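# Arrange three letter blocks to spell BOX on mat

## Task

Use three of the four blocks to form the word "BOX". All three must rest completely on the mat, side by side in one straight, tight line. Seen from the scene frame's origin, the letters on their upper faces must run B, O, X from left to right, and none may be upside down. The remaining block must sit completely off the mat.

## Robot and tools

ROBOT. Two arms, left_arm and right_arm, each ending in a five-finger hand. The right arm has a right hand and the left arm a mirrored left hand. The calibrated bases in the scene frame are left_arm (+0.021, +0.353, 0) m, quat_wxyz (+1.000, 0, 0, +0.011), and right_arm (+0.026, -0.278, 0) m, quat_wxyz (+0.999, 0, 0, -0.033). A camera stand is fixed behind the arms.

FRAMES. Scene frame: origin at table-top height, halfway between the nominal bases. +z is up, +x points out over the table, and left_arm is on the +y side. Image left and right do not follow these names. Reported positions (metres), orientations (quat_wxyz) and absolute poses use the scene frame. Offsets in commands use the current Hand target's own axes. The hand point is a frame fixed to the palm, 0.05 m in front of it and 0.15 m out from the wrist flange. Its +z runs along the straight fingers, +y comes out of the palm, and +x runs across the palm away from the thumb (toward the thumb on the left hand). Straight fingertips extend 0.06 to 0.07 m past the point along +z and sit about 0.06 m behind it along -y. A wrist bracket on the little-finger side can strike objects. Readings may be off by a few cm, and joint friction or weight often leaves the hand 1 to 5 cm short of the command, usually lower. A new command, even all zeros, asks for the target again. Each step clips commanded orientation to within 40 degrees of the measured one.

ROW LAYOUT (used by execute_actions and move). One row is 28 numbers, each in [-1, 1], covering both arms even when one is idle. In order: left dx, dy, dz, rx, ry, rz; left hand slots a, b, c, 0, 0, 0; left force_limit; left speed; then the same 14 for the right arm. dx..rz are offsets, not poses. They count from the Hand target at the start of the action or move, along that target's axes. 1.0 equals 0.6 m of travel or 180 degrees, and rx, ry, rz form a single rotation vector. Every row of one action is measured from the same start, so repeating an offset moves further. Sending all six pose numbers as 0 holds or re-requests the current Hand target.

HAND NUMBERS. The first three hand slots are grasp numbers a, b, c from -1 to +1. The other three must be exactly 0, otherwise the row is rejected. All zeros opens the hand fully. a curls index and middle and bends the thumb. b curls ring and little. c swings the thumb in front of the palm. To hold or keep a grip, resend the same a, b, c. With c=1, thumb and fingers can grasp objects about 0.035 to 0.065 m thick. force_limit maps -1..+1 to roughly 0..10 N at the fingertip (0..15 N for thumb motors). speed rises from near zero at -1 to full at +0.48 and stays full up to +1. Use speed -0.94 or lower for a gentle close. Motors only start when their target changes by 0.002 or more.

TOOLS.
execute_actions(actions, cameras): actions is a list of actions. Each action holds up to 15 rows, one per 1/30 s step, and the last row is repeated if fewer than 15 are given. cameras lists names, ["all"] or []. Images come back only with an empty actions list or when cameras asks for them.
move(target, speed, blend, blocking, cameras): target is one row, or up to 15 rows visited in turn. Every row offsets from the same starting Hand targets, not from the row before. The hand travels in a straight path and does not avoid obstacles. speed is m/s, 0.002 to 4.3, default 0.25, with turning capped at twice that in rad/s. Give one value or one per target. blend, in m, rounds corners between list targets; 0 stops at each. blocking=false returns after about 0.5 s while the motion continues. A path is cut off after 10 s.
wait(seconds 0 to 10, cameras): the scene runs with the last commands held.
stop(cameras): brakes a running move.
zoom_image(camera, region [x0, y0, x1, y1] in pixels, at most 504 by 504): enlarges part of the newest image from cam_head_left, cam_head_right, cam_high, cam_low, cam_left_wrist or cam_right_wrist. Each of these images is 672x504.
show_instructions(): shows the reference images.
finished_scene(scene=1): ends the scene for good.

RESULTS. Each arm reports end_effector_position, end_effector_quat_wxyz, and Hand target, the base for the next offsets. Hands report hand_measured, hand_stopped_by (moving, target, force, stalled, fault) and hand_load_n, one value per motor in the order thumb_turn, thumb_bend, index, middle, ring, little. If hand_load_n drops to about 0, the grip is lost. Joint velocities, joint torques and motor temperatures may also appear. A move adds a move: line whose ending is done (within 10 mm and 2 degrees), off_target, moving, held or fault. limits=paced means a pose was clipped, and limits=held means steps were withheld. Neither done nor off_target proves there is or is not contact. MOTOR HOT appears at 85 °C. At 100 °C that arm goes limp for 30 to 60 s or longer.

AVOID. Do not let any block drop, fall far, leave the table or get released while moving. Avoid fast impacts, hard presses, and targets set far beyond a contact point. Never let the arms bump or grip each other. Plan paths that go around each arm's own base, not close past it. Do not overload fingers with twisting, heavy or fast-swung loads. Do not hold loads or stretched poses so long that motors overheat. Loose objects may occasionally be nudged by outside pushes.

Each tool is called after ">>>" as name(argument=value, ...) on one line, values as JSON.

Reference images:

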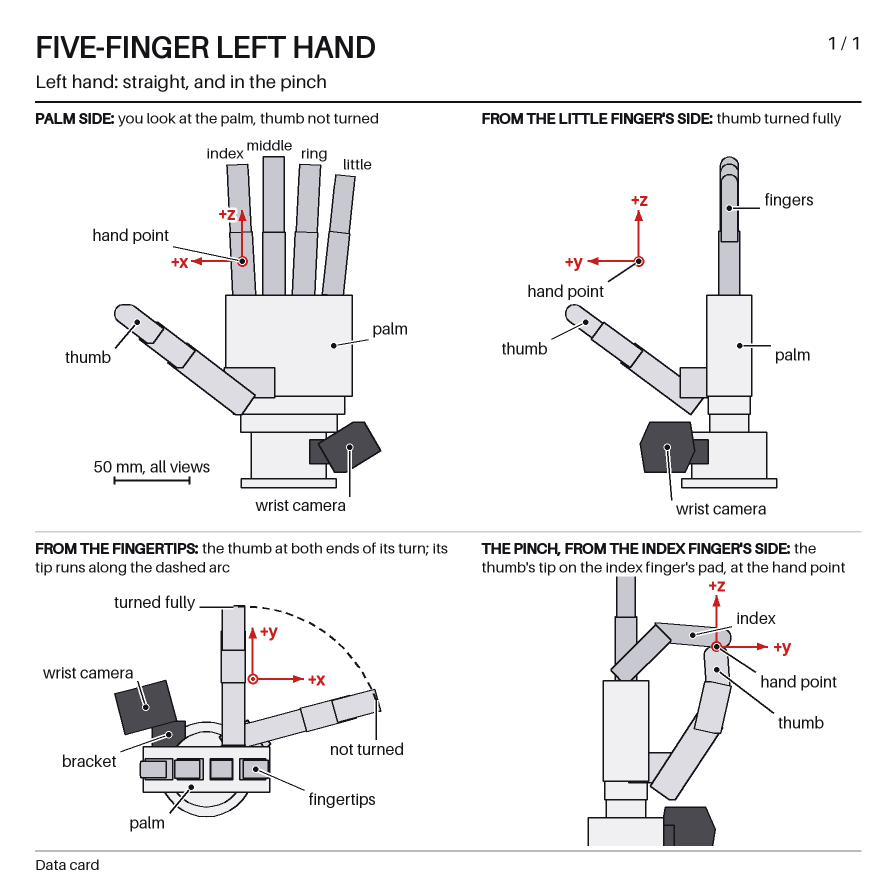

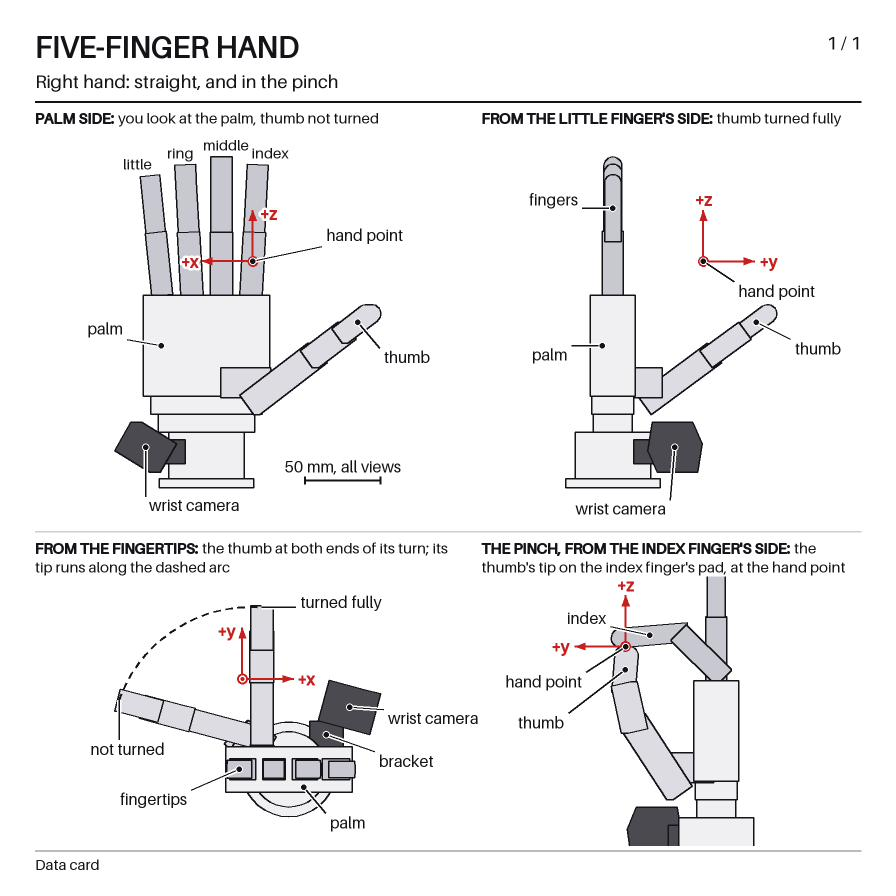

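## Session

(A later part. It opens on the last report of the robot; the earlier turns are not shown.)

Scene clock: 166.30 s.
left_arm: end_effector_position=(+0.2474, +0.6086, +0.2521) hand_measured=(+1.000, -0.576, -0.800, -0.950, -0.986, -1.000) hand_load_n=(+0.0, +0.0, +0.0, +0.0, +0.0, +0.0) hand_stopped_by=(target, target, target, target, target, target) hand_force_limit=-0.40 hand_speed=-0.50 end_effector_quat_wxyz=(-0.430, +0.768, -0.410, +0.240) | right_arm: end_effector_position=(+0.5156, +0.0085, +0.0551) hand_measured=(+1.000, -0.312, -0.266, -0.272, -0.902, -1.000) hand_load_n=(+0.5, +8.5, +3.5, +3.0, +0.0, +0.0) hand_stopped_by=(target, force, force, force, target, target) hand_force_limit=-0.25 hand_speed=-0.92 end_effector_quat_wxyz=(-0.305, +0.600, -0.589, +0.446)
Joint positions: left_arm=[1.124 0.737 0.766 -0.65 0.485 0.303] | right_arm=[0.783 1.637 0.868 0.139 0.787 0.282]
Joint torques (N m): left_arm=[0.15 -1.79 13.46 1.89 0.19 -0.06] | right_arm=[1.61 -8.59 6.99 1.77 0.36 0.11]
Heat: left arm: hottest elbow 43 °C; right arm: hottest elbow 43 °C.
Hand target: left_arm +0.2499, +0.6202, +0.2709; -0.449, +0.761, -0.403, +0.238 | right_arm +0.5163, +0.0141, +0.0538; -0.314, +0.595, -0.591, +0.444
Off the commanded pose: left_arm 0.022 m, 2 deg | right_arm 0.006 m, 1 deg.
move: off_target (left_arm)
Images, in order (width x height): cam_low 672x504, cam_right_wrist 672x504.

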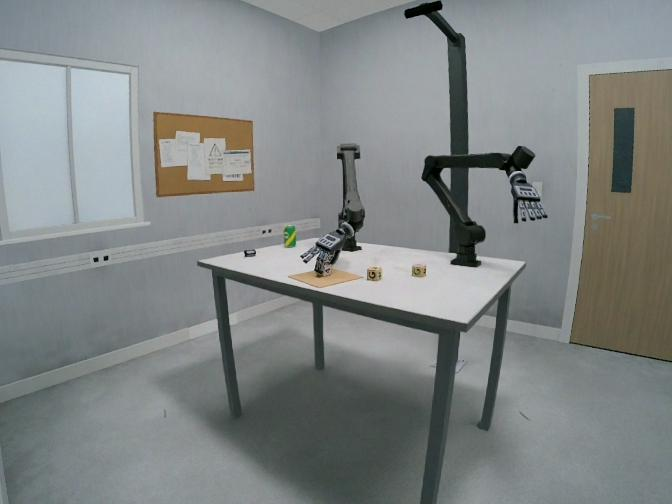

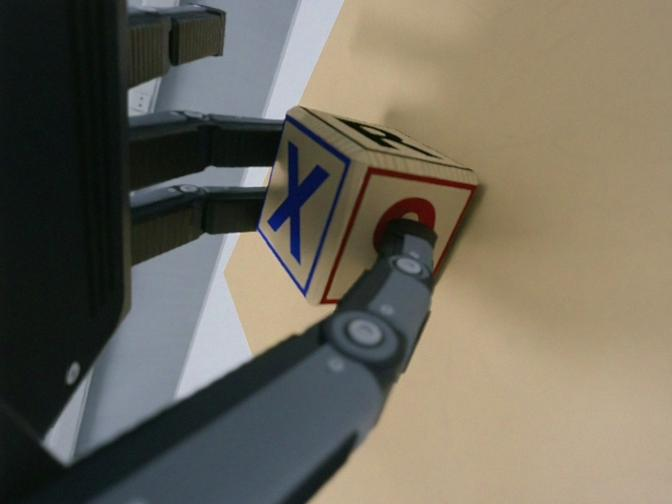

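>>> move(target=[0,0,0,0,0,0,0.1,0,1,0,0,0,-0.4,-0.5,-0.0016,0.0090,0.0041,0,0,0,0.66,0,1,0,0,0,-0.25,-0.92], speed=0.04, cameras=["cam_right_wrist"])

>>> zoom_image(camera="cam_right_wrist", region=[250, 80, 520, 320])

Scene clock: 167.27 s.
left_arm: end_effector_position=(+0.2474, +0.6086, +0.2521) hand_measured=(+1.000, -0.576, -0.800, -0.950, -0.986, -1.000) hand_load_n=(+0.0, +0.0, +0.0, +0.0, +0.0, +0.0) hand_stopped_by=(target, target, target, target, target, target) hand_force_limit=-0.40 hand_speed=-0.50 end_effector_quat_wxyz=(-0.430, +0.768, -0.410, +0.240) | right_arm: end_effector_position=(+0.5179, +0.0104, +0.0545) hand_measured=(+1.000, -0.312, -0.266, -0.272, -0.902, -1.000) hand_load_n=(-0.5, +8.0, +3.5, +3.0, +0.0, +0.0) hand_stopped_by=(target, force, force, force, target, target) hand_force_limit=-0.25 hand_speed=-0.92 end_effector_quat_wxyz=(-0.310, +0.597, -0.590, +0.447)
Joint positions: left_arm=[1.124 0.737 0.766 -0.65 0.485 0.303] | right_arm=[0.783 1.644 0.868 0.158 0.787 0.282]
Joint torques (N m): left_arm=[0.15 -1.79 13.5 1.88 0.18 -0.06] | right_arm=[0.67 -7.88 6.38 1.74 0.42 0.1]
Heat: left arm: hottest elbow 43 °C; right arm: hottest elbow 43 °C.
Hand target: left_arm +0.2499, +0.6202, +0.2709; -0.449, +0.761, -0.403, +0.238 | right_arm +0.5163, +0.0141, +0.0476; -0.314, +0.595, -0.591, +0.444
Off the commanded pose: left_arm 0.022 m, 2 deg | right_arm 0.008 m, 1 deg.
move: off_target (left_arm)
Images, in order (width x height): cam_right_wrist 672x504.

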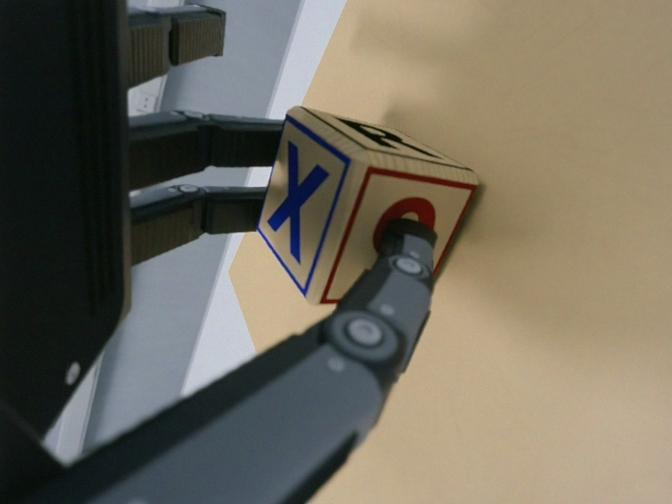

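Scaled by 1.867.

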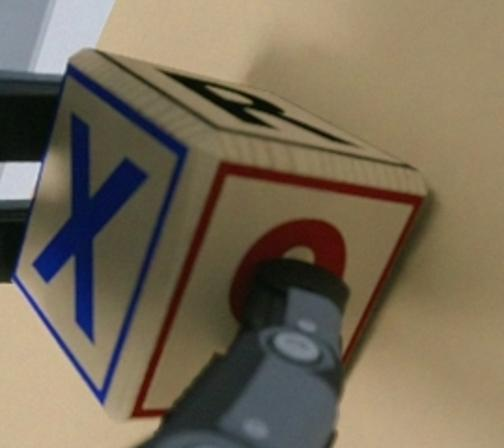

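>>> move(target=[[0,0,0,0,0,0,0.1,0,1,0,0,0,-0.4,-0.5,0,0,0,0,0,0,0.25,0,1,0,0,0,-0.25,-0.8],[0,0,0,0,0,0,0.1,0,1,0,0,0,-0.4,-0.5,0,0,0,0,0,0,0.1,0,1,0,0,0,-0.25,-0.7]], speed=0.05, cameras=["cam_right_wrist"])

Scene clock: 169.07 s.
left_arm: end_effector_position=(+0.2474, +0.6086, +0.2521) hand_measured=(+1.000, -0.576, -0.800, -0.950, -0.986, -1.000) hand_load_n=(+0.0, +0.0, +0.0, +0.0, +0.0, +0.0) hand_stopped_by=(target, target, target, target, target, target) hand_force_limit=-0.40 hand_speed=-0.50 end_effector_quat_wxyz=(-0.430, +0.768, -0.410, +0.240) | right_arm: end_effector_position=(+0.5176, +0.0102, +0.0519) hand_measured=(+1.000, -0.576, -0.800, -0.950, -0.986, -1.000) hand_load_n=(+0.0, +0.0, +0.0, +0.0, +0.0, +0.0) hand_stopped_by=(target, target, target, target, target, target) hand_force_limit=-0.25 hand_speed=-0.70 end_effector_quat_wxyz=(-0.309, +0.598, -0.590, +0.446)
Joint positions: left_arm=[1.124 0.737 0.766 -0.65 0.485 0.303] | right_arm=[0.783 1.649 0.868 0.159 0.787 0.282]
Joint torques (N m): left_arm=[0.15 -1.85 13.5 1.89 0.18 -0.06] | right_arm=[1.08 -9.05 6.71 1.91 0.39 0.1]
Heat: left arm: hottest elbow 43 °C; right arm: hottest elbow 43 °C.
Hand target: left_arm +0.2499, +0.6202, +0.2709; -0.449, +0.761, -0.403, +0.238 | right_arm +0.5164, +0.0141, +0.0477; -0.314, +0.595, -0.591, +0.444
Off the commanded pose: left_arm 0.022 m, 2 deg | right_arm 0.006 m, 1 deg.
move: off_target (left_arm)
Images, in order (width x height): cam_right_wrist 672x504.

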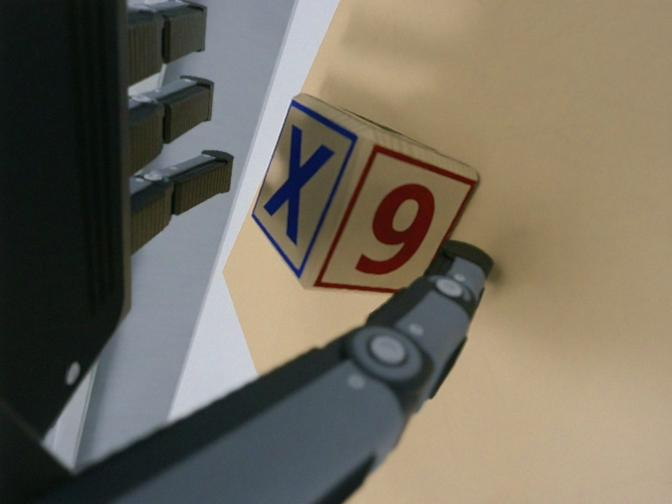

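>>> zoom_image(camera="cam_right_wrist", region=[240, 80, 500, 320])

Scaled by 1.938.

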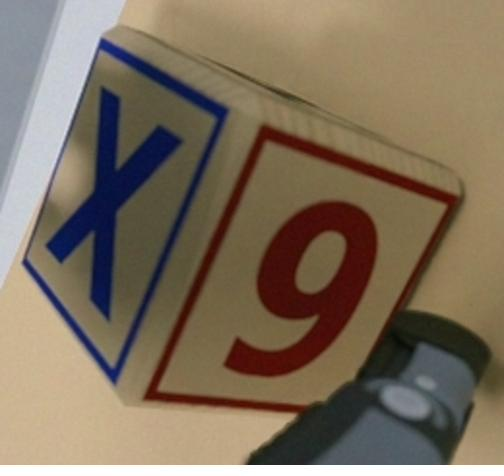

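>>> move(target=[[0,0,0,0,0,0,0.1,0,1,0,0,0,-0.4,-0.5,0.0183,-0.1048,-0.0474,0,0,0,0.1,0,1,0,0,0,-0.25,-0.7],[0,0,0,0,0,0,0.1,0,1,0,0,0,-0.4,-0.5,0.0592,-0.0942,-0.0445,0.0795,-0.450,-0.204,0.1,0,1,0,0,0,-0.25,-0.7]], speed=[0.1,0.3], blend=[0.015,0], cameras=["cam_right_wrist","cam_head_left"])

Scene clock: 175.17 s.
left_arm: end_effector_position=(+0.2474, +0.6086, +0.2521) hand_measured=(+1.000, -0.576, -0.800, -0.950, -0.986, -1.000) hand_load_n=(+0.0, +0.0, +0.0, +0.0, +0.0, -0.5) hand_stopped_by=(target, target, target, target, target, target) hand_force_limit=-0.40 hand_speed=-0.50 end_effector_quat_wxyz=(-0.430, +0.768, -0.410, +0.240) | right_arm: end_effector_position=(+0.4921, -0.0134, +0.0998) hand_measured=(+1.000, -0.576, -0.800, -0.950, -0.986, -1.000) hand_load_n=(+0.0, +0.0, +0.0, +0.0, +0.0, +0.0) hand_stopped_by=(target, target, target, target, target, target) hand_force_limit=-0.25 hand_speed=-0.70 end_effector_quat_wxyz=(-0.534, +0.842, -0.008, +0.076)
Joint positions: left_arm=[1.124 0.737 0.766 -0.65 0.485 0.303] | right_arm=[0.306 1.63 1.054 -0.304 -0.996 -0.926]
Joint torques (N m): left_arm=[0.21 -1.79 13.5 1.88 0.18 -0.06] | right_arm=[0.79 -9.11 11.7 0.39 -0.85 -0.1]
Heat: left arm: hottest elbow 43 °C; right arm: hottest elbow 42 °C.
Hand target: left_arm +0.2499, +0.6202, +0.2709; -0.449, +0.761, -0.403, +0.238 | right_arm +0.5129, -0.0109, +0.1150; -0.537, +0.839, +0.004, +0.092
Off the commanded pose: left_arm 0.022 m, 2 deg | right_arm 0.026 m, 2 deg.
move: off_target (left_arm, right_arm)
Images, in order (width x height): cam_head_left 672x504, cam_right_wrist 672x504.

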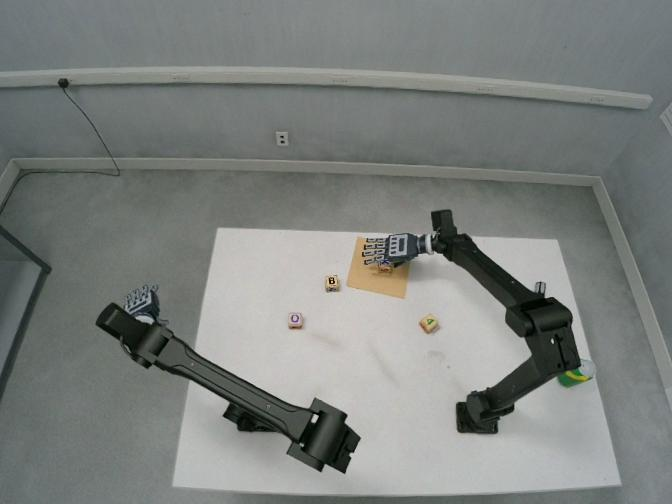

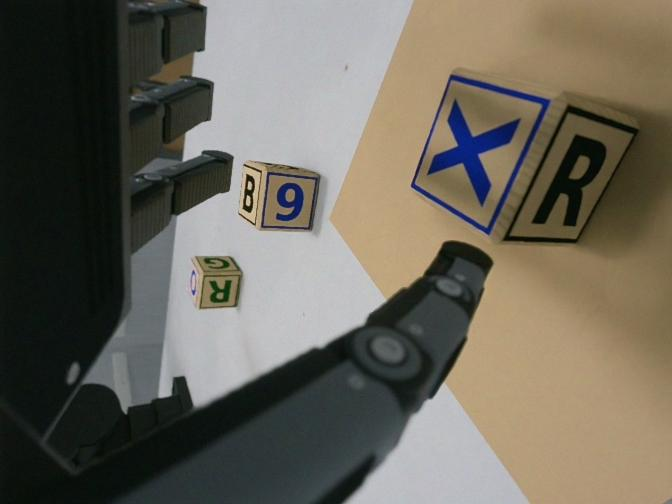

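>>> zoom_image(camera="cam_right_wrist", region=[400, 50, 650, 260])

Scaled by 2.016.

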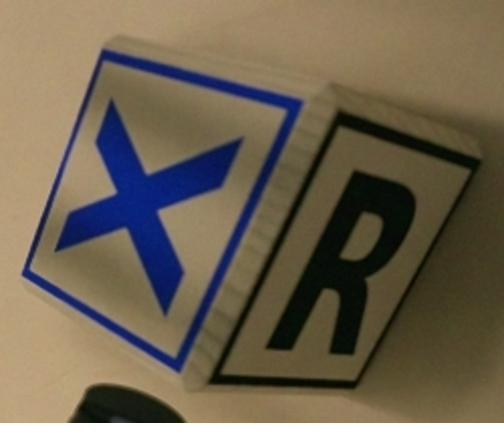

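>>> move(target=[0,0,0,0,0,0,0.1,0,1,0,0,0,-0.4,-0.5,0.0383,0.0173,-0.0038,0,0,0,0.1,0,1,0,0,0,-0.25,-0.7], speed=0.1, cameras=["cam_right_wrist"])

>>> zoom_image(camera="cam_right_wrist", region=[340, 80, 560, 280])

Scene clock: 176.80 s.
left_arm: end_effector_position=(+0.2474, +0.6086, +0.2521) hand_measured=(+1.000, -0.576, -0.800, -0.950, -0.986, -1.000) hand_load_n=(+0.0, +0.0, +0.0, +0.0, +0.0, +0.0) hand_stopped_by=(target, target, target, target, target, target) hand_force_limit=-0.40 hand_speed=-0.50 end_effector_quat_wxyz=(-0.430, +0.768, -0.410, +0.240) | right_arm: end_effector_position=(+0.5153, -0.0207, +0.0952) hand_measured=(+1.000, -0.576, -0.800, -0.950, -0.986, -1.000) hand_load_n=(+0.0, +0.0, +0.0, +0.0, +0.0, +0.0) hand_stopped_by=(target, target, target, target, target, target) hand_force_limit=-0.25 hand_speed=-0.70 end_effector_quat_wxyz=(-0.534, +0.842, -0.007, +0.076)
Joint positions: left_arm=[1.124 0.737 0.766 -0.65 0.485 0.303] | right_arm=[0.281 1.688 1.119 -0.344 -1.014 -0.964]
Joint torques (N m): left_arm=[0.26 -1.79 13.48 1.87 0.18 -0.06] | right_arm=[-0.62 -10.11 11.54 0.27 -0.81 -0.05]
Heat: left arm: hottest elbow 43 °C; right arm: hottest elbow 42 °C.
Hand target: left_arm +0.2499, +0.6202, +0.2709; -0.449, +0.761, -0.403, +0.238 | right_arm +0.5361, -0.0194, +0.1101; -0.537, +0.839, +0.004, +0.092
Off the commanded pose: left_arm 0.022 m, 2 deg | right_arm 0.026 m, 2 deg.
move: off_target (left_arm, right_arm)
Images, in order (width x height): cam_right_wrist 672x504.

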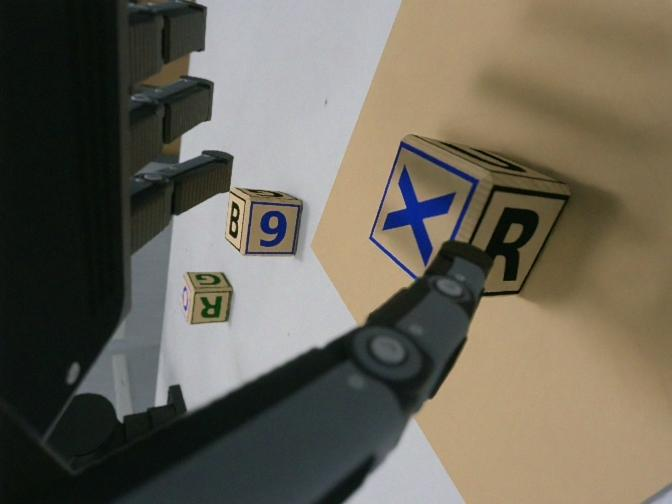

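Scaled by 2.291.

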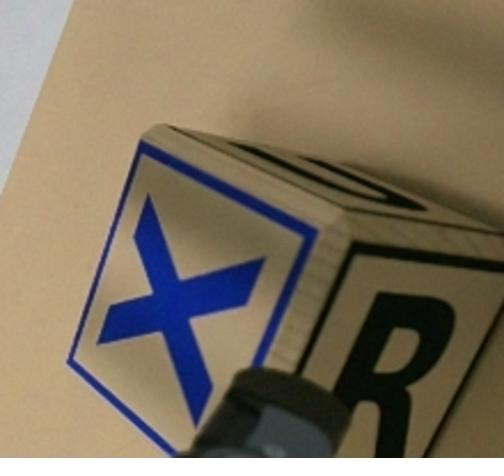

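>>> move(target=[0,0,0,0,0,0,0.1,0,1,0,0,0,-0.4,-0.5,-0.0017,0.0428,0.0275,0,0,0,0.1,0,1,0,0,0,-0.25,-0.7], speed=0.08, cameras=["cam_right_wrist"])

>>> zoom_image(camera="cam_right_wrist", region=[280, 100, 520, 320])

Scene clock: 178.80 s.
left_arm: end_effector_position=(+0.2474, +0.6086, +0.2521) hand_measured=(+1.000, -0.576, -0.800, -0.950, -0.986, -1.000) hand_load_n=(+0.0, +0.0, +0.0, +0.0, +0.0, +0.0) hand_stopped_by=(target, target, target, target, target, target) hand_force_limit=-0.40 hand_speed=-0.50 end_effector_quat_wxyz=(-0.430, +0.768, -0.410, +0.240) | right_arm: end_effector_position=(+0.5218, -0.0193, +0.0692) hand_measured=(+1.000, -0.576, -0.800, -0.950, -0.986, -1.000) hand_load_n=(+0.0, +0.0, +0.0, +0.0, -0.5, +0.0) hand_stopped_by=(target, target, target, target, target, target) hand_force_limit=-0.25 hand_speed=-0.70 end_effector_quat_wxyz=(-0.533, +0.843, -0.010, +0.072)
Joint positions: left_arm=[1.124 0.737 0.766 -0.65 0.485 0.303] | right_arm=[0.281 1.746 1.119 -0.297 -1.014 -0.965]
Joint torques (N m): left_arm=[0.21 -1.67 13.49 1.88 0.18 -0.06] | right_arm=[2.02 -11.34 9.96 1.43 -0.7 -0.11]
Heat: left arm: hottest elbow 43 °C; right arm: hottest elbow 43 °C.
Hand target: left_arm +0.2499, +0.6202, +0.2709; -0.449, +0.761, -0.403, +0.238 | right_arm +0.5403, -0.0153, +0.0801; -0.537, +0.839, +0.004, +0.092
Off the commanded pose: left_arm 0.022 m, 2 deg | right_arm 0.022 m, 3 deg.
move: off_target (left_arm, right_arm)
Images, in order (width x height): cam_right_wrist 672x504.

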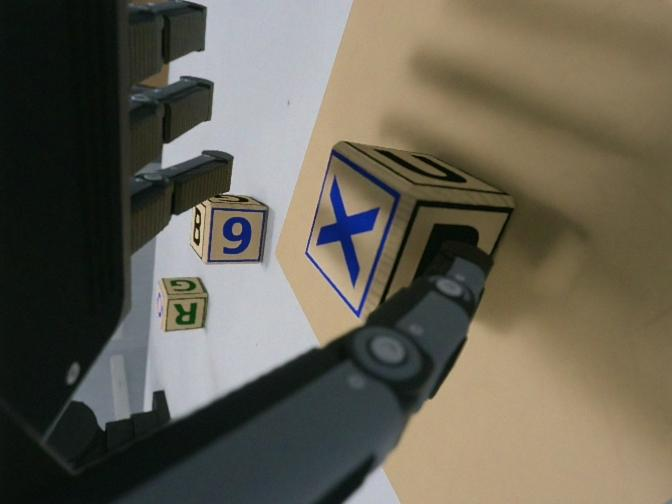

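Scaled by 2.100.

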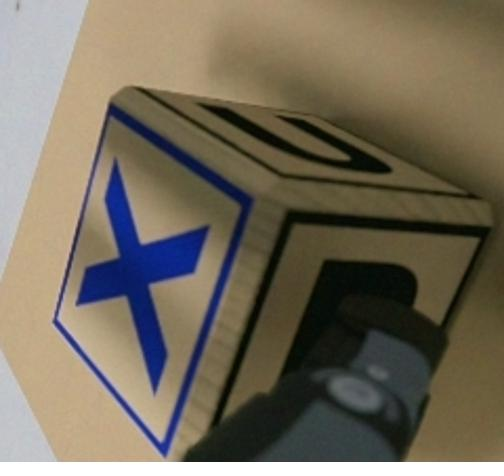

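>>> move(target=[0,0,0,0,0,0,0.1,0,1,0,0,0,-0.4,-0.5,-0.016,0.0265,0.0228,0,0,0,0.1,0,1,0,0,0,-0.25,-0.7], speed=0.07, cameras=["cam_right_wrist"])

>>> zoom_image(camera="cam_right_wrist", region=[240, 90, 500, 330])

Scene clock: 180.13 s.
left_arm: end_effector_position=(+0.2474, +0.6086, +0.2521) hand_measured=(+1.000, -0.576, -0.800, -0.950, -0.986, -1.000) hand_load_n=(+0.0, +0.0, +0.0, +0.0, +0.0, +0.0) hand_stopped_by=(target, target, target, target, target, target) hand_force_limit=-0.40 hand_speed=-0.50 end_effector_quat_wxyz=(-0.430, +0.768, -0.410, +0.240) | right_arm: end_effector_position=(+0.5344, -0.0140, +0.0622) hand_measured=(+1.000, -0.576, -0.800, -0.950, -0.986, -1.000) hand_load_n=(+0.0, +0.0, +0.0, +0.0, +0.0, +0.0) hand_stopped_by=(target, target, target, target, target, target) hand_force_limit=-0.25 hand_speed=-0.70 end_effector_quat_wxyz=(-0.536, +0.839, +0.004, +0.093)
Joint positions: left_arm=[1.124 0.737 0.766 -0.65 0.485 0.303] | right_arm=[0.287 1.77 1.119 -0.218 -1.006 -0.961]
Joint torques (N m): left_arm=[0.15 -1.73 13.48 1.88 0.19 -0.06] | right_arm=[1.79 -11.11 7.19 1.4 -0.58 0.13]
Heat: left arm: hottest elbow 43 °C; right arm: hottest elbow 43 °C.
Hand target: left_arm +0.2499, +0.6202, +0.2709; -0.449, +0.761, -0.403, +0.238 | right_arm +0.5347, -0.0090, +0.0587; -0.537, +0.839, +0.004, +0.092
Off the commanded pose: left_arm 0.022 m, 2 deg | right_arm 0.006 m, 0 deg.
move: off_target (left_arm)
Images, in order (width x height): cam_right_wrist 672x504.

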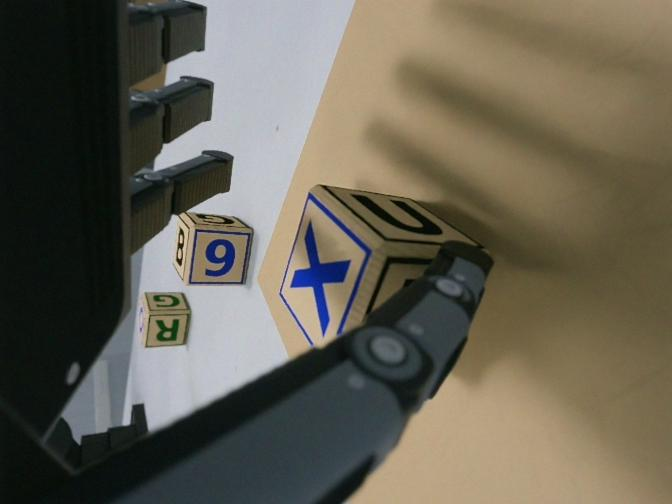

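Scaled by 1.938.

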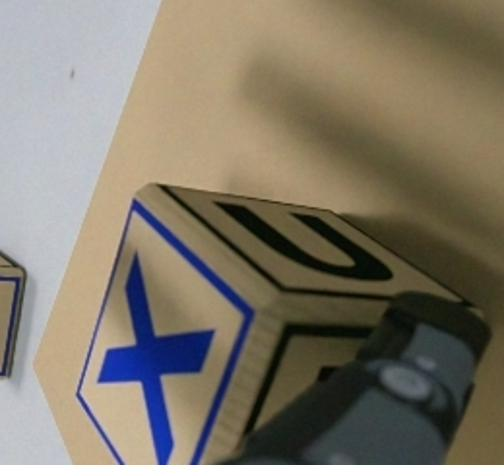

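>>> move(target=[0,0,0,0,0,0,0.1,0,1,0,0,0,-0.4,-0.5,-0.0367,0.021,0.0155,0,0,0,0.1,0,1,0,0,0,-0.25,-0.7], speed=0.07, cameras=["cam_right_wrist"])

>>> zoom_image(camera="cam_right_wrist", region=[240, 90, 500, 330])

Scene clock: 181.50 s.
left_arm: end_effector_position=(+0.2474, +0.6086, +0.2521) hand_measured=(+1.000, -0.576, -0.800, -0.950, -0.986, -1.000) hand_load_n=(+0.0, +0.0, +0.0, +0.0, +0.0, +0.0) hand_stopped_by=(target, target, target, target, target, target) hand_force_limit=-0.40 hand_speed=-0.50 end_effector_quat_wxyz=(-0.430, +0.768, -0.410, +0.240) | right_arm: end_effector_position=(+0.5167, -0.0084, +0.0424) hand_measured=(+1.000, -0.576, -0.800, -0.950, -0.986, -1.000) hand_load_n=(+0.0, +0.0, +0.0, +0.0, +0.0, +0.0) hand_stopped_by=(target, target, target, target, target, target) hand_force_limit=-0.25 hand_speed=-0.70 end_effector_quat_wxyz=(-0.536, +0.839, +0.003, +0.092)
Joint positions: left_arm=[1.124 0.737 0.766 -0.65 0.485 0.303] | right_arm=[0.305 1.77 1.05 -0.128 -0.994 -0.935]
Joint torques (N m): left_arm=[0.15 -1.79 13.48 1.89 0.18 -0.06] | right_arm=[1.08 -11.28 6.34 1.57 -0.6 0.15]
Heat: left arm: hottest elbow 43 °C; right arm: hottest elbow 43 °C.
Hand target: left_arm +0.2499, +0.6202, +0.2709; -0.449, +0.761, -0.403, +0.238 | right_arm +0.5158, -0.0037, +0.0402; -0.537, +0.839, +0.004, +0.092
Off the commanded pose: left_arm 0.022 m, 2 deg | right_arm 0.005 m, 0 deg.
move: off_target (left_arm)
Images, in order (width x height): cam_right_wrist 672x504.

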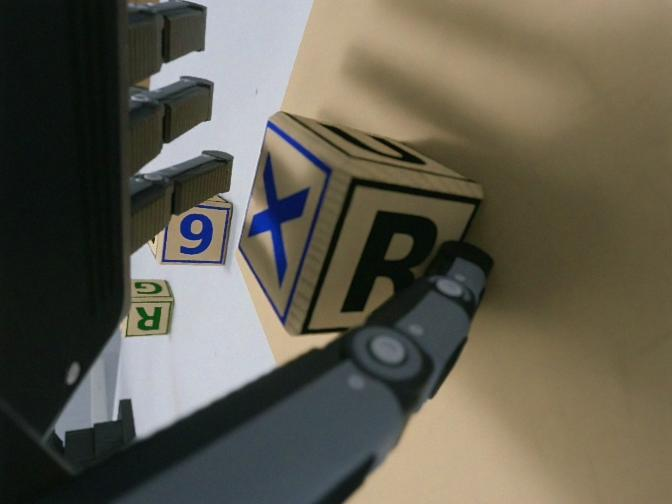

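Scaled by 1.938.

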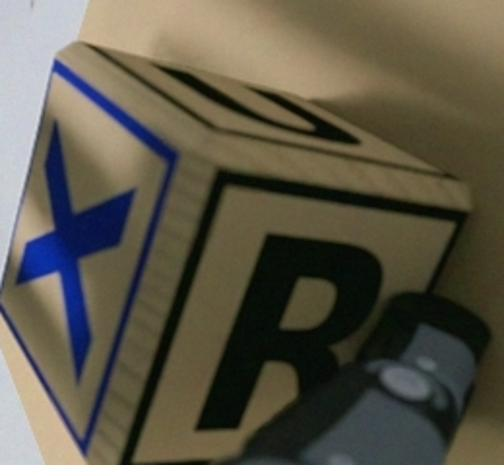

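>>> move(target=[0,0,0,0,0,0,0.1,0,1,0,0,0,-0.4,-0.5,-0.006,-0.0098,-0.0170,0,0,0,0.1,0,1,0,0,0,-0.25,-0.7], speed=0.07, cameras=["cam_right_wrist"])

>>> zoom_image(camera="cam_right_wrist", region=[240, 90, 500, 330])

Scene clock: 183.00 s.
left_arm: end_effector_position=(+0.2474, +0.6086, +0.2521) hand_measured=(+1.000, -0.576, -0.800, -0.950, -0.986, -1.000) hand_load_n=(+0.0, +0.0, +0.0, +0.0, +0.0, +0.0) hand_stopped_by=(target, target, target, target, target, target) hand_force_limit=-0.40 hand_speed=-0.50 end_effector_quat_wxyz=(-0.430, +0.768, -0.410, +0.240) | right_arm: end_effector_position=(+0.5121, -0.0093, +0.0422) hand_measured=(+1.000, -0.576, -0.800, -0.950, -0.986, -1.000) hand_load_n=(-0.5, +0.0, -0.5, +0.0, +0.0, +0.0) hand_stopped_by=(target, target, target, target, target, target) hand_force_limit=-0.25 hand_speed=-0.70 end_effector_quat_wxyz=(-0.536, +0.840, +0.002, +0.091)
Joint positions: left_arm=[1.124 0.737 0.766 -0.65 0.485 0.303] | right_arm=[0.305 1.762 1.038 -0.128 -0.995 -0.935]
Joint torques (N m): left_arm=[0.15 -1.85 13.46 1.88 0.19 -0.06] | right_arm=[1.03 -12.92 6.61 0.4 -0.73 -0.06]
Heat: left arm: hottest elbow 43 °C; right arm: hottest elbow 43 °C.
Hand target: left_arm +0.2499, +0.6202, +0.2709; -0.449, +0.761, -0.403, +0.238 | right_arm +0.5101, -0.0101, +0.0490; -0.537, +0.839, +0.004, +0.092
Off the commanded pose: left_arm 0.022 m, 2 deg | right_arm 0.007 m, 0 deg.
move: off_target (left_arm)
Images, in order (width x height): cam_right_wrist 672x504.

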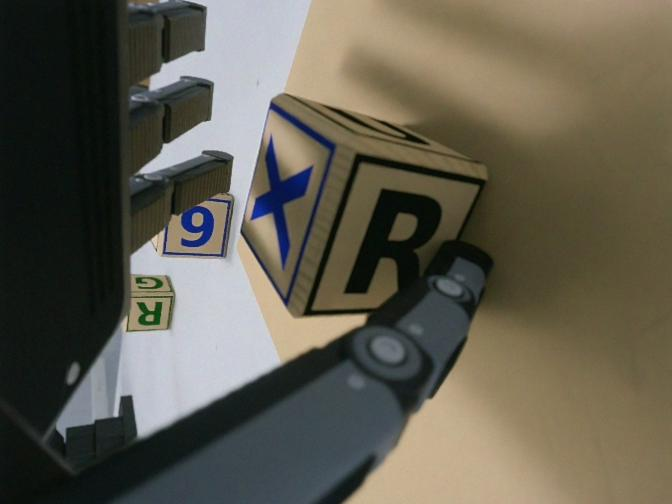

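Scaled by 1.938.

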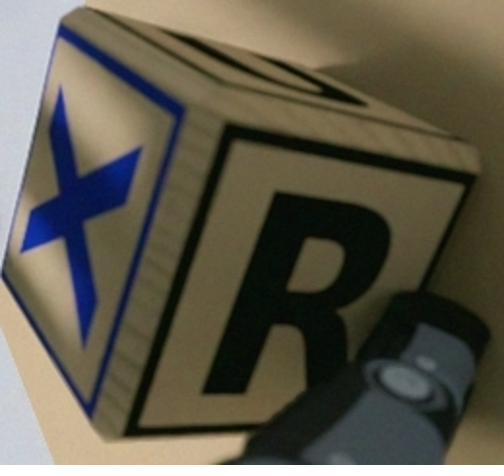

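>>> move(target=[0,0,0,0,0,0,0.1,0,1,0,0,0,-0.4,-0.5,0.002,-0.0085,-0.0138,0,0,0,0.1,0,1,0,0,0,-0.25,-0.7], speed=0.07, cameras=["cam_right_wrist"])

>>> zoom_image(camera="cam_right_wrist", region=[240, 90, 500, 330])

Scene clock: 184.17 s.
left_arm: end_effector_position=(+0.2474, +0.6086, +0.2521) hand_measured=(+1.000, -0.576, -0.800, -0.950, -0.986, -1.000) hand_load_n=(+0.0, +0.0, +0.0, +0.0, +0.0, +0.0) hand_stopped_by=(target, target, target, target, target, target) hand_force_limit=-0.40 hand_speed=-0.50 end_effector_quat_wxyz=(-0.430, +0.768, -0.410, +0.240) | right_arm: end_effector_position=(+0.5081, -0.0114, +0.0496) hand_measured=(+1.000, -0.576, -0.800, -0.950, -0.986, -1.000) hand_load_n=(+0.0, +0.0, +0.0, +0.0, +0.0, +0.0) hand_stopped_by=(target, target, target, target, target, target) hand_force_limit=-0.25 hand_speed=-0.70 end_effector_quat_wxyz=(-0.536, +0.840, +0.000, +0.086)
Joint positions: left_arm=[1.124 0.737 0.766 -0.65 0.485 0.303] | right_arm=[0.302 1.743 1.038 -0.159 -1.002 -0.937]
Joint torques (N m): left_arm=[0.15 -1.73 13.48 1.89 0.19 -0.06] | right_arm=[-0.15 -13.04 6.91 0.31 -0.81 -0.14]
Heat: left arm: hottest elbow 43 °C; right arm: hottest elbow 43 °C.
Hand target: left_arm +0.2499, +0.6202, +0.2709; -0.449, +0.761, -0.403, +0.238 | right_arm +0.5095, -0.0156, +0.0572; -0.537, +0.839, +0.004, +0.092
Off the commanded pose: left_arm 0.022 m, 2 deg | right_arm 0.009 m, 1 deg.
move: off_target (left_arm)
Images, in order (width x height): cam_right_wrist 672x504.

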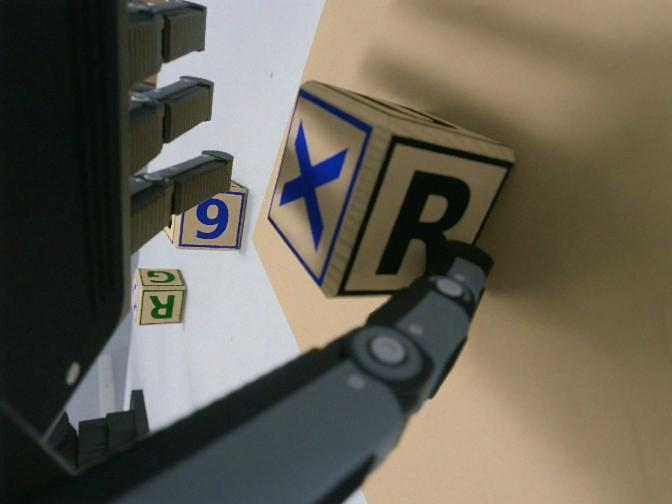

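Scaled by 1.938.

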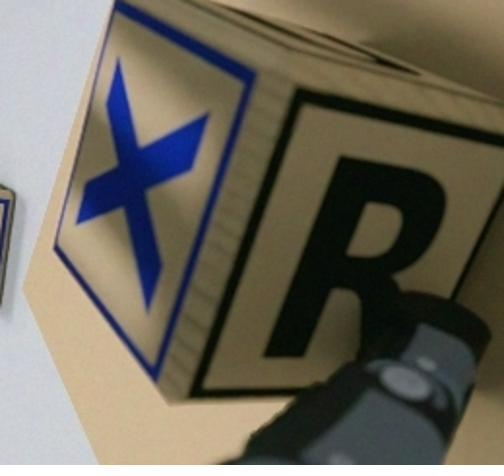

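>>> move(target=[0,0,0,0,0,0,0.1,0,1,0,0,0,-0.4,-0.5,0.0125,0.0027,-0.0118,0,0,0,0.1,0,1,0,0,0,-0.25,-0.7], speed=0.07, cameras=["cam_right_wrist"])

>>> zoom_image(camera="cam_right_wrist", region=[240, 90, 500, 330])

Scene clock: 185.63 s.
left_arm: end_effector_position=(+0.2474, +0.6086, +0.2521) hand_measured=(+1.000, -0.576, -0.800, -0.950, -0.986, -1.000) hand_load_n=(+0.0, +0.0, +0.0, +0.0, -0.5, +0.0) hand_stopped_by=(target, target, target, target, target, target) hand_force_limit=-0.40 hand_speed=-0.50 end_effector_quat_wxyz=(-0.430, +0.768, -0.410, +0.240) | right_arm: end_effector_position=(+0.5062, -0.0215, +0.0473) hand_measured=(+1.000, -0.576, -0.800, -0.950, -0.986, -1.000) hand_load_n=(+0.0, +0.0, +0.0, +0.0, +0.0, +0.0) hand_stopped_by=(target, target, target, target, target, target) hand_force_limit=-0.25 hand_speed=-0.70 end_effector_quat_wxyz=(-0.535, +0.841, -0.004, +0.080)
Joint positions: left_arm=[1.124 0.737 0.766 -0.65 0.485 0.303] | right_arm=[0.283 1.743 1.038 -0.196 -1.013 -0.964]
Joint torques (N m): left_arm=[0.21 -1.73 13.48 1.89 0.19 -0.06] | right_arm=[0.32 -12.45 8.5 0.32 -0.78 -0.11]
Heat: left arm: hottest elbow 43 °C; right arm: hottest elbow 42 °C.
Hand target: left_arm +0.2499, +0.6202, +0.2709; -0.449, +0.761, -0.403, +0.238 | right_arm +0.5161, -0.0234, +0.0598; -0.537, +0.839, +0.004, +0.092
Off the commanded pose: left_arm 0.022 m, 2 deg | right_arm 0.016 m, 2 deg.
move: off_target (left_arm, right_arm)
Images, in order (width x height): cam_right_wrist 672x504.

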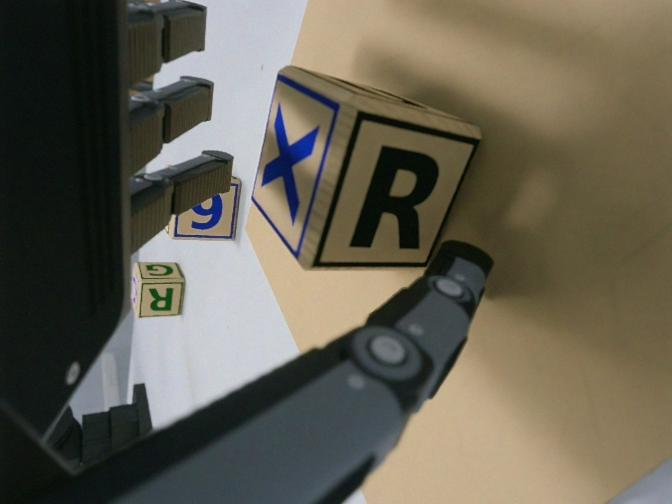

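Scaled by 1.938.

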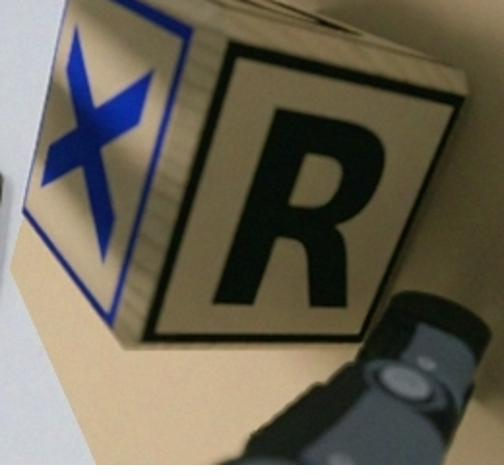

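>>> move(target=[0,0,0,0,0,0,0.1,0,1,0,0,0,-0.4,-0.5,0.0233,-0.0058,-0.0032,0,0,0,0.1,0,1,0,0,0,-0.25,-0.7], speed=0.07, cameras=["cam_right_wrist"])

>>> zoom_image(camera="cam_right_wrist", region=[240, 70, 500, 310])

Scene clock: 186.87 s.
left_arm: end_effector_position=(+0.2474, +0.6086, +0.2521) hand_measured=(+1.000, -0.576, -0.800, -0.950, -0.986, -1.000) hand_load_n=(+0.0, +0.0, +0.5, +0.0, +0.0, +0.0) hand_stopped_by=(target, target, target, target, target, target) hand_force_limit=-0.40 hand_speed=-0.50 end_effector_quat_wxyz=(-0.430, +0.768, -0.410, +0.240) | right_arm: end_effector_position=(+0.5080, -0.0251, +0.0508) hand_measured=(+1.000, -0.576, -0.800, -0.950, -0.986, -1.000) hand_load_n=(+0.0, +0.0, +0.0, +0.0, +0.0, +0.0) hand_stopped_by=(target, target, target, target, target, target) hand_force_limit=-0.25 hand_speed=-0.70 end_effector_quat_wxyz=(-0.534, +0.842, -0.007, +0.074)
Joint positions: left_arm=[1.124 0.737 0.766 -0.65 0.485 0.303] | right_arm=[0.275 1.743 1.055 -0.236 -1.018 -0.976]
Joint torques (N m): left_arm=[0.09 -1.79 13.5 1.88 0.19 -0.06] | right_arm=[-0.79 -10.81 10.61 0.42 -0.89 -0.07]
Heat: left arm: hottest elbow 43 °C; right arm: hottest elbow 42 °C.
Hand target: left_arm +0.2499, +0.6202, +0.2709; -0.449, +0.761, -0.403, +0.238 | right_arm +0.5291, -0.0249, +0.0660; -0.537, +0.839, +0.004, +0.092
Off the commanded pose: left_arm 0.022 m, 2 deg | right_arm 0.026 m, 2 deg.
move: off_target (left_arm, right_arm)
Images, in order (width x height): cam_right_wrist 672x504.

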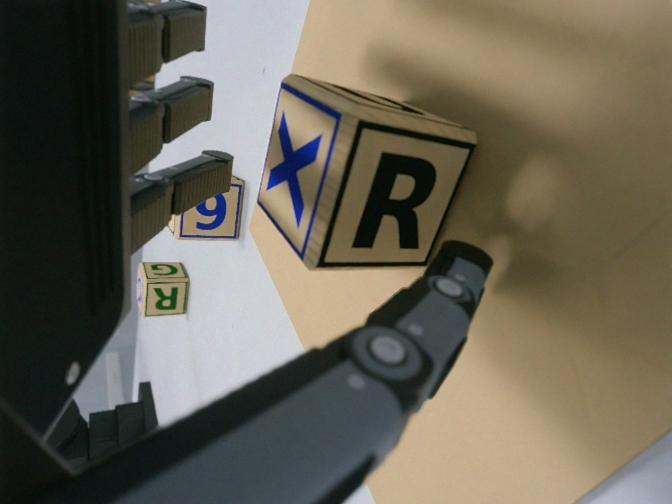

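Scaled by 1.938.

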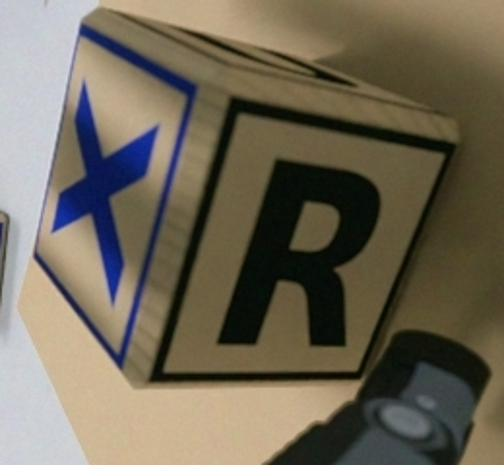

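>>> move(target=[0,0,0,0,0,0,0.1,0,1,0,0,0,-0.4,-0.5,0.0183,-0.0032,0.0058,0,0,0,0.1,0,1,0,0,0,-0.25,-0.7], speed=0.1, cameras=["cam_right_wrist"])

>>> zoom_image(camera="cam_right_wrist", region=[240, 70, 500, 310])

Scene clock: 188.23 s.
left_arm: end_effector_position=(+0.2474, +0.6086, +0.2521) hand_measured=(+1.000, -0.576, -0.800, -0.950, -0.986, -1.000) hand_load_n=(+0.0, +0.5, +0.0, +0.0, +0.0, +0.0) hand_stopped_by=(target, target, target, target, target, target) hand_force_limit=-0.40 hand_speed=-0.50 end_effector_quat_wxyz=(-0.430, +0.768, -0.410, +0.240) | right_arm: end_effector_position=(+0.5195, -0.0227, +0.0557) hand_measured=(+1.000, -0.576, -0.800, -0.950, -0.986, -1.000) hand_load_n=(+0.0, +0.0, +0.0, +0.0, +0.0, +0.0) hand_stopped_by=(target, target, target, target, target, target) hand_force_limit=-0.25 hand_speed=-0.70 end_effector_quat_wxyz=(-0.534, +0.842, -0.005, +0.078)
Joint positions: left_arm=[1.124 0.737 0.766 -0.65 0.485 0.303] | right_arm=[0.275 1.758 1.09 -0.25 -1.018 -0.977]
Joint torques (N m): left_arm=[0.21 -1.73 13.49 1.89 0.19 -0.06] | right_arm=[0.15 -10.93 10.85 0.21 -0.8 -0.13]
Heat: left arm: hottest elbow 43 °C; right arm: hottest elbow 42 °C.
Hand target: left_arm +0.2499, +0.6202, +0.2709; -0.449, +0.761, -0.403, +0.238 | right_arm +0.5401, -0.0220, +0.0679; -0.537, +0.839, +0.004, +0.092
Off the commanded pose: left_arm 0.022 m, 2 deg | right_arm 0.024 m, 2 deg.
move: off_target (left_arm, right_arm)
Images, in order (width x height): cam_right_wrist 672x504.

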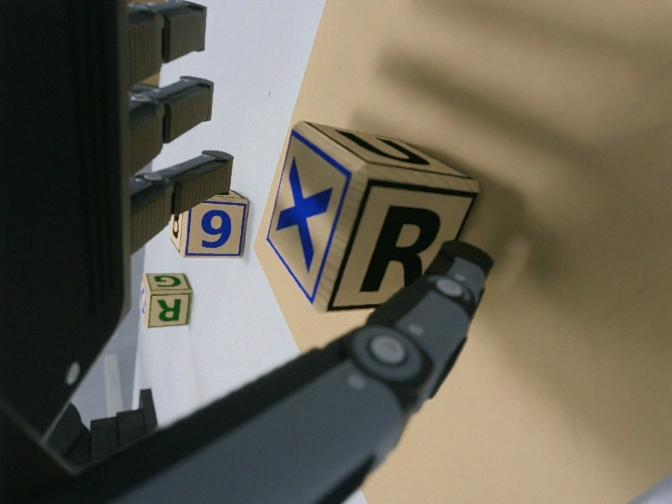

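Scaled by 1.938.

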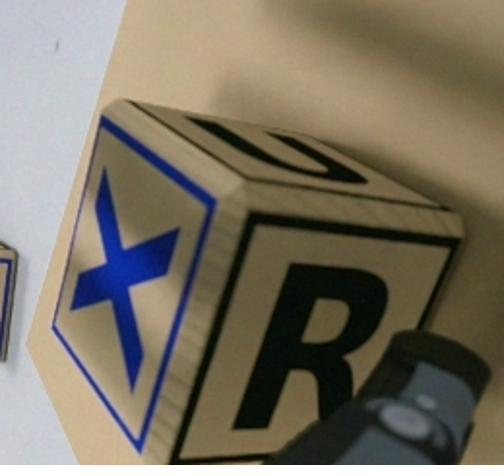

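>>> move(target=[0,0,0,0,0,0,0.1,0,1,0,0,0,-0.4,-0.5,0,0.004,0.002,0,0,0,0.6,0,1,0,0,0,-0.4,-0.9], speed=0.05, cameras=["cam_right_wrist"])

Scene clock: 191.13 s.
left_arm: end_effector_position=(+0.2474, +0.6086, +0.2521) hand_measured=(+1.000, -0.576, -0.800, -0.950, -0.986, -1.000) hand_load_n=(+0.0, +0.0, +0.0, +0.0, +0.0, +0.0) hand_stopped_by=(target, target, target, target, target, target) hand_force_limit=-0.40 hand_speed=-0.50 end_effector_quat_wxyz=(-0.430, +0.768, -0.410, +0.240) | right_arm: end_effector_position=(+0.5191, -0.0227, +0.0532) hand_measured=(+1.000, -0.302, -0.280, -0.290, -0.910, -1.000) hand_load_n=(+1.5, +6.5, +2.0, +4.0, +0.0, +0.0) hand_stopped_by=(target, force, force, force, target, target) hand_force_limit=-0.40 hand_speed=-0.90 end_effector_quat_wxyz=(-0.534, +0.842, -0.006, +0.075)
Joint positions: left_arm=[1.124 0.737 0.766 -0.65 0.485 0.303] | right_arm=[0.275 1.763 1.09 -0.25 -1.019 -0.977]
Joint torques (N m): left_arm=[0.21 -1.79 13.49 1.89 0.18 -0.07] | right_arm=[0.26 -10.34 10.91 0.62 -0.8 -0.14]
Heat: left arm: hottest elbow 43 °C; right arm: hottest elbow 43 °C.
Hand target: left_arm +0.2499, +0.6202, +0.2709; -0.449, +0.761, -0.403, +0.238 | right_arm +0.5406, -0.0219, +0.0652; -0.537, +0.839, +0.004, +0.092
Off the commanded pose: left_arm 0.022 m, 2 deg | right_arm 0.025 m, 2 deg.
move: off_target (left_arm, right_arm)
Images, in order (width x height): cam_right_wrist 672x504.

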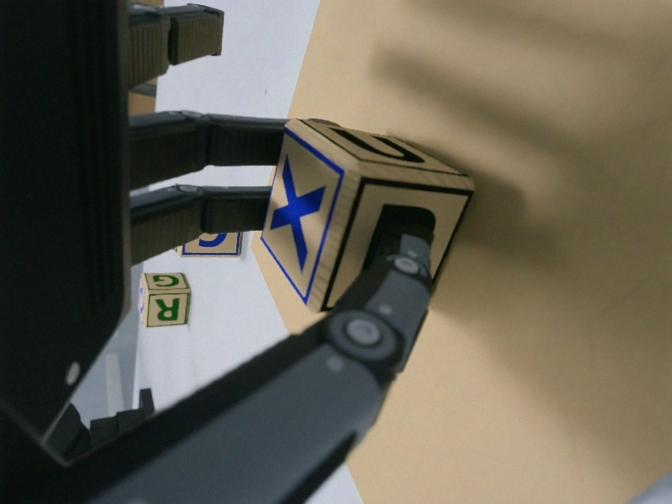

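>>> move(target=[[0,0,0,0,0,0,0.1,0,1,0,0,0,-0.4,-0.5,0,0,0,0,0,0,0.66,0,1,0,0,0,-0.25,-0.92],[0,0,0,0,0,0,0.1,0,1,0,0,0,-0.4,-0.5,-0.0005,-0.0918,-0.0433,0,0,0,0.66,0,1,0,0,0,-0.25,-0.92],[0,0,0,0,0,0,0.1,0,1,0,0,0,-0.4,-0.5,-0.0078,-0.0987,-0.0307,-0.0423,0.4353,0.2389,0.66,0,1,0,0,0,-0.25,-0.92]], speed=[0.08,0.1,0.3], blend=[0,0.02,0], cameras=["cam_right_wrist","cam_head_left"])

Scene clock: 196.67 s.
left_arm: end_effector_position=(+0.2474, +0.6086, +0.2521) hand_measured=(+1.000, -0.576, -0.800, -0.950, -0.986, -1.000) hand_load_n=(+0.0, +0.0, +0.0, +0.0, +0.0, +0.0) hand_stopped_by=(target, target, target, target, target, target) hand_force_limit=-0.40 hand_speed=-0.50 end_effector_quat_wxyz=(-0.430, +0.768, -0.410, +0.240) | right_arm: end_effector_position=(+0.5104, -0.0291, +0.1036) hand_measured=(+1.000, -0.302, -0.274, -0.290, -0.902, -1.000) hand_load_n=(+0.5, +8.0, +3.5, +2.5, +0.0, +0.0) hand_stopped_by=(target, force, force, force, target, target) hand_force_limit=-0.25 hand_speed=-0.92 end_effector_quat_wxyz=(-0.345, +0.584, -0.616, +0.401)
Joint positions: left_arm=[1.124 0.737 0.766 -0.65 0.485 0.303] | right_arm=[0.681 1.448 0.802 0.069 0.63 0.319]
Joint torques (N m): left_arm=[0.26 -1.79 13.48 1.87 0.19 -0.06] | right_arm=[1.14 -6.65 11.79 0.85 0.33 0.1]
Heat: left arm: hottest elbow 44 °C; right arm: hottest elbow 43 °C.
Hand target: left_arm +0.2499, +0.6202, +0.2709; -0.449, +0.761, -0.403, +0.238 | right_arm +0.5270, -0.0130, +0.1253; -0.364, +0.571, -0.617, +0.401
Off the commanded pose: left_arm 0.022 m, 2 deg | right_arm 0.032 m, 3 deg.
move: off_target (left_arm, right_arm)
Images, in order (width x height): cam_head_left 672x504, cam_right_wrist 672x504.

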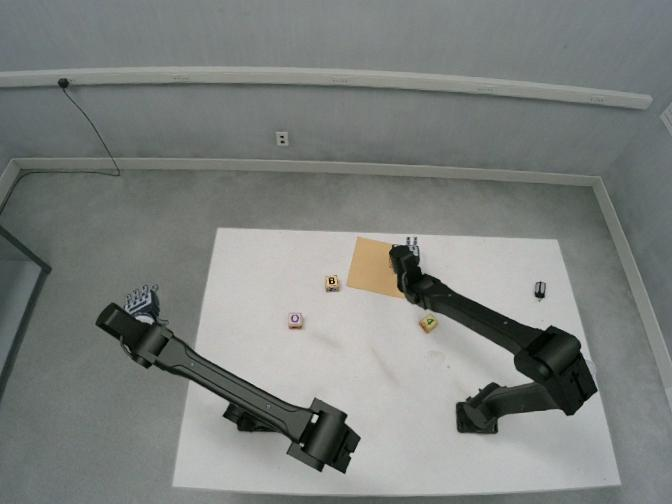

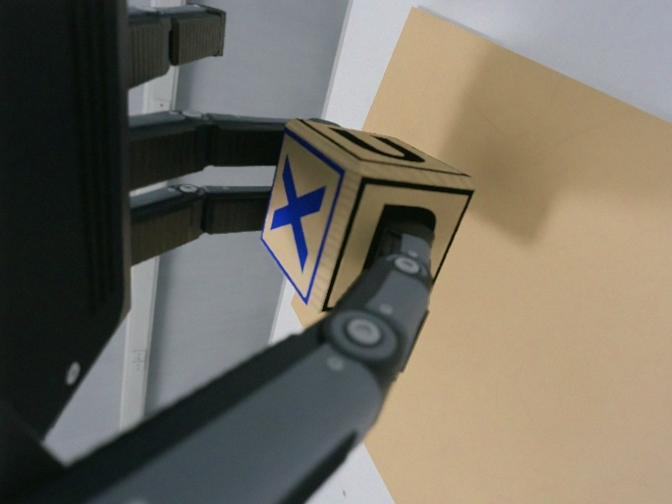

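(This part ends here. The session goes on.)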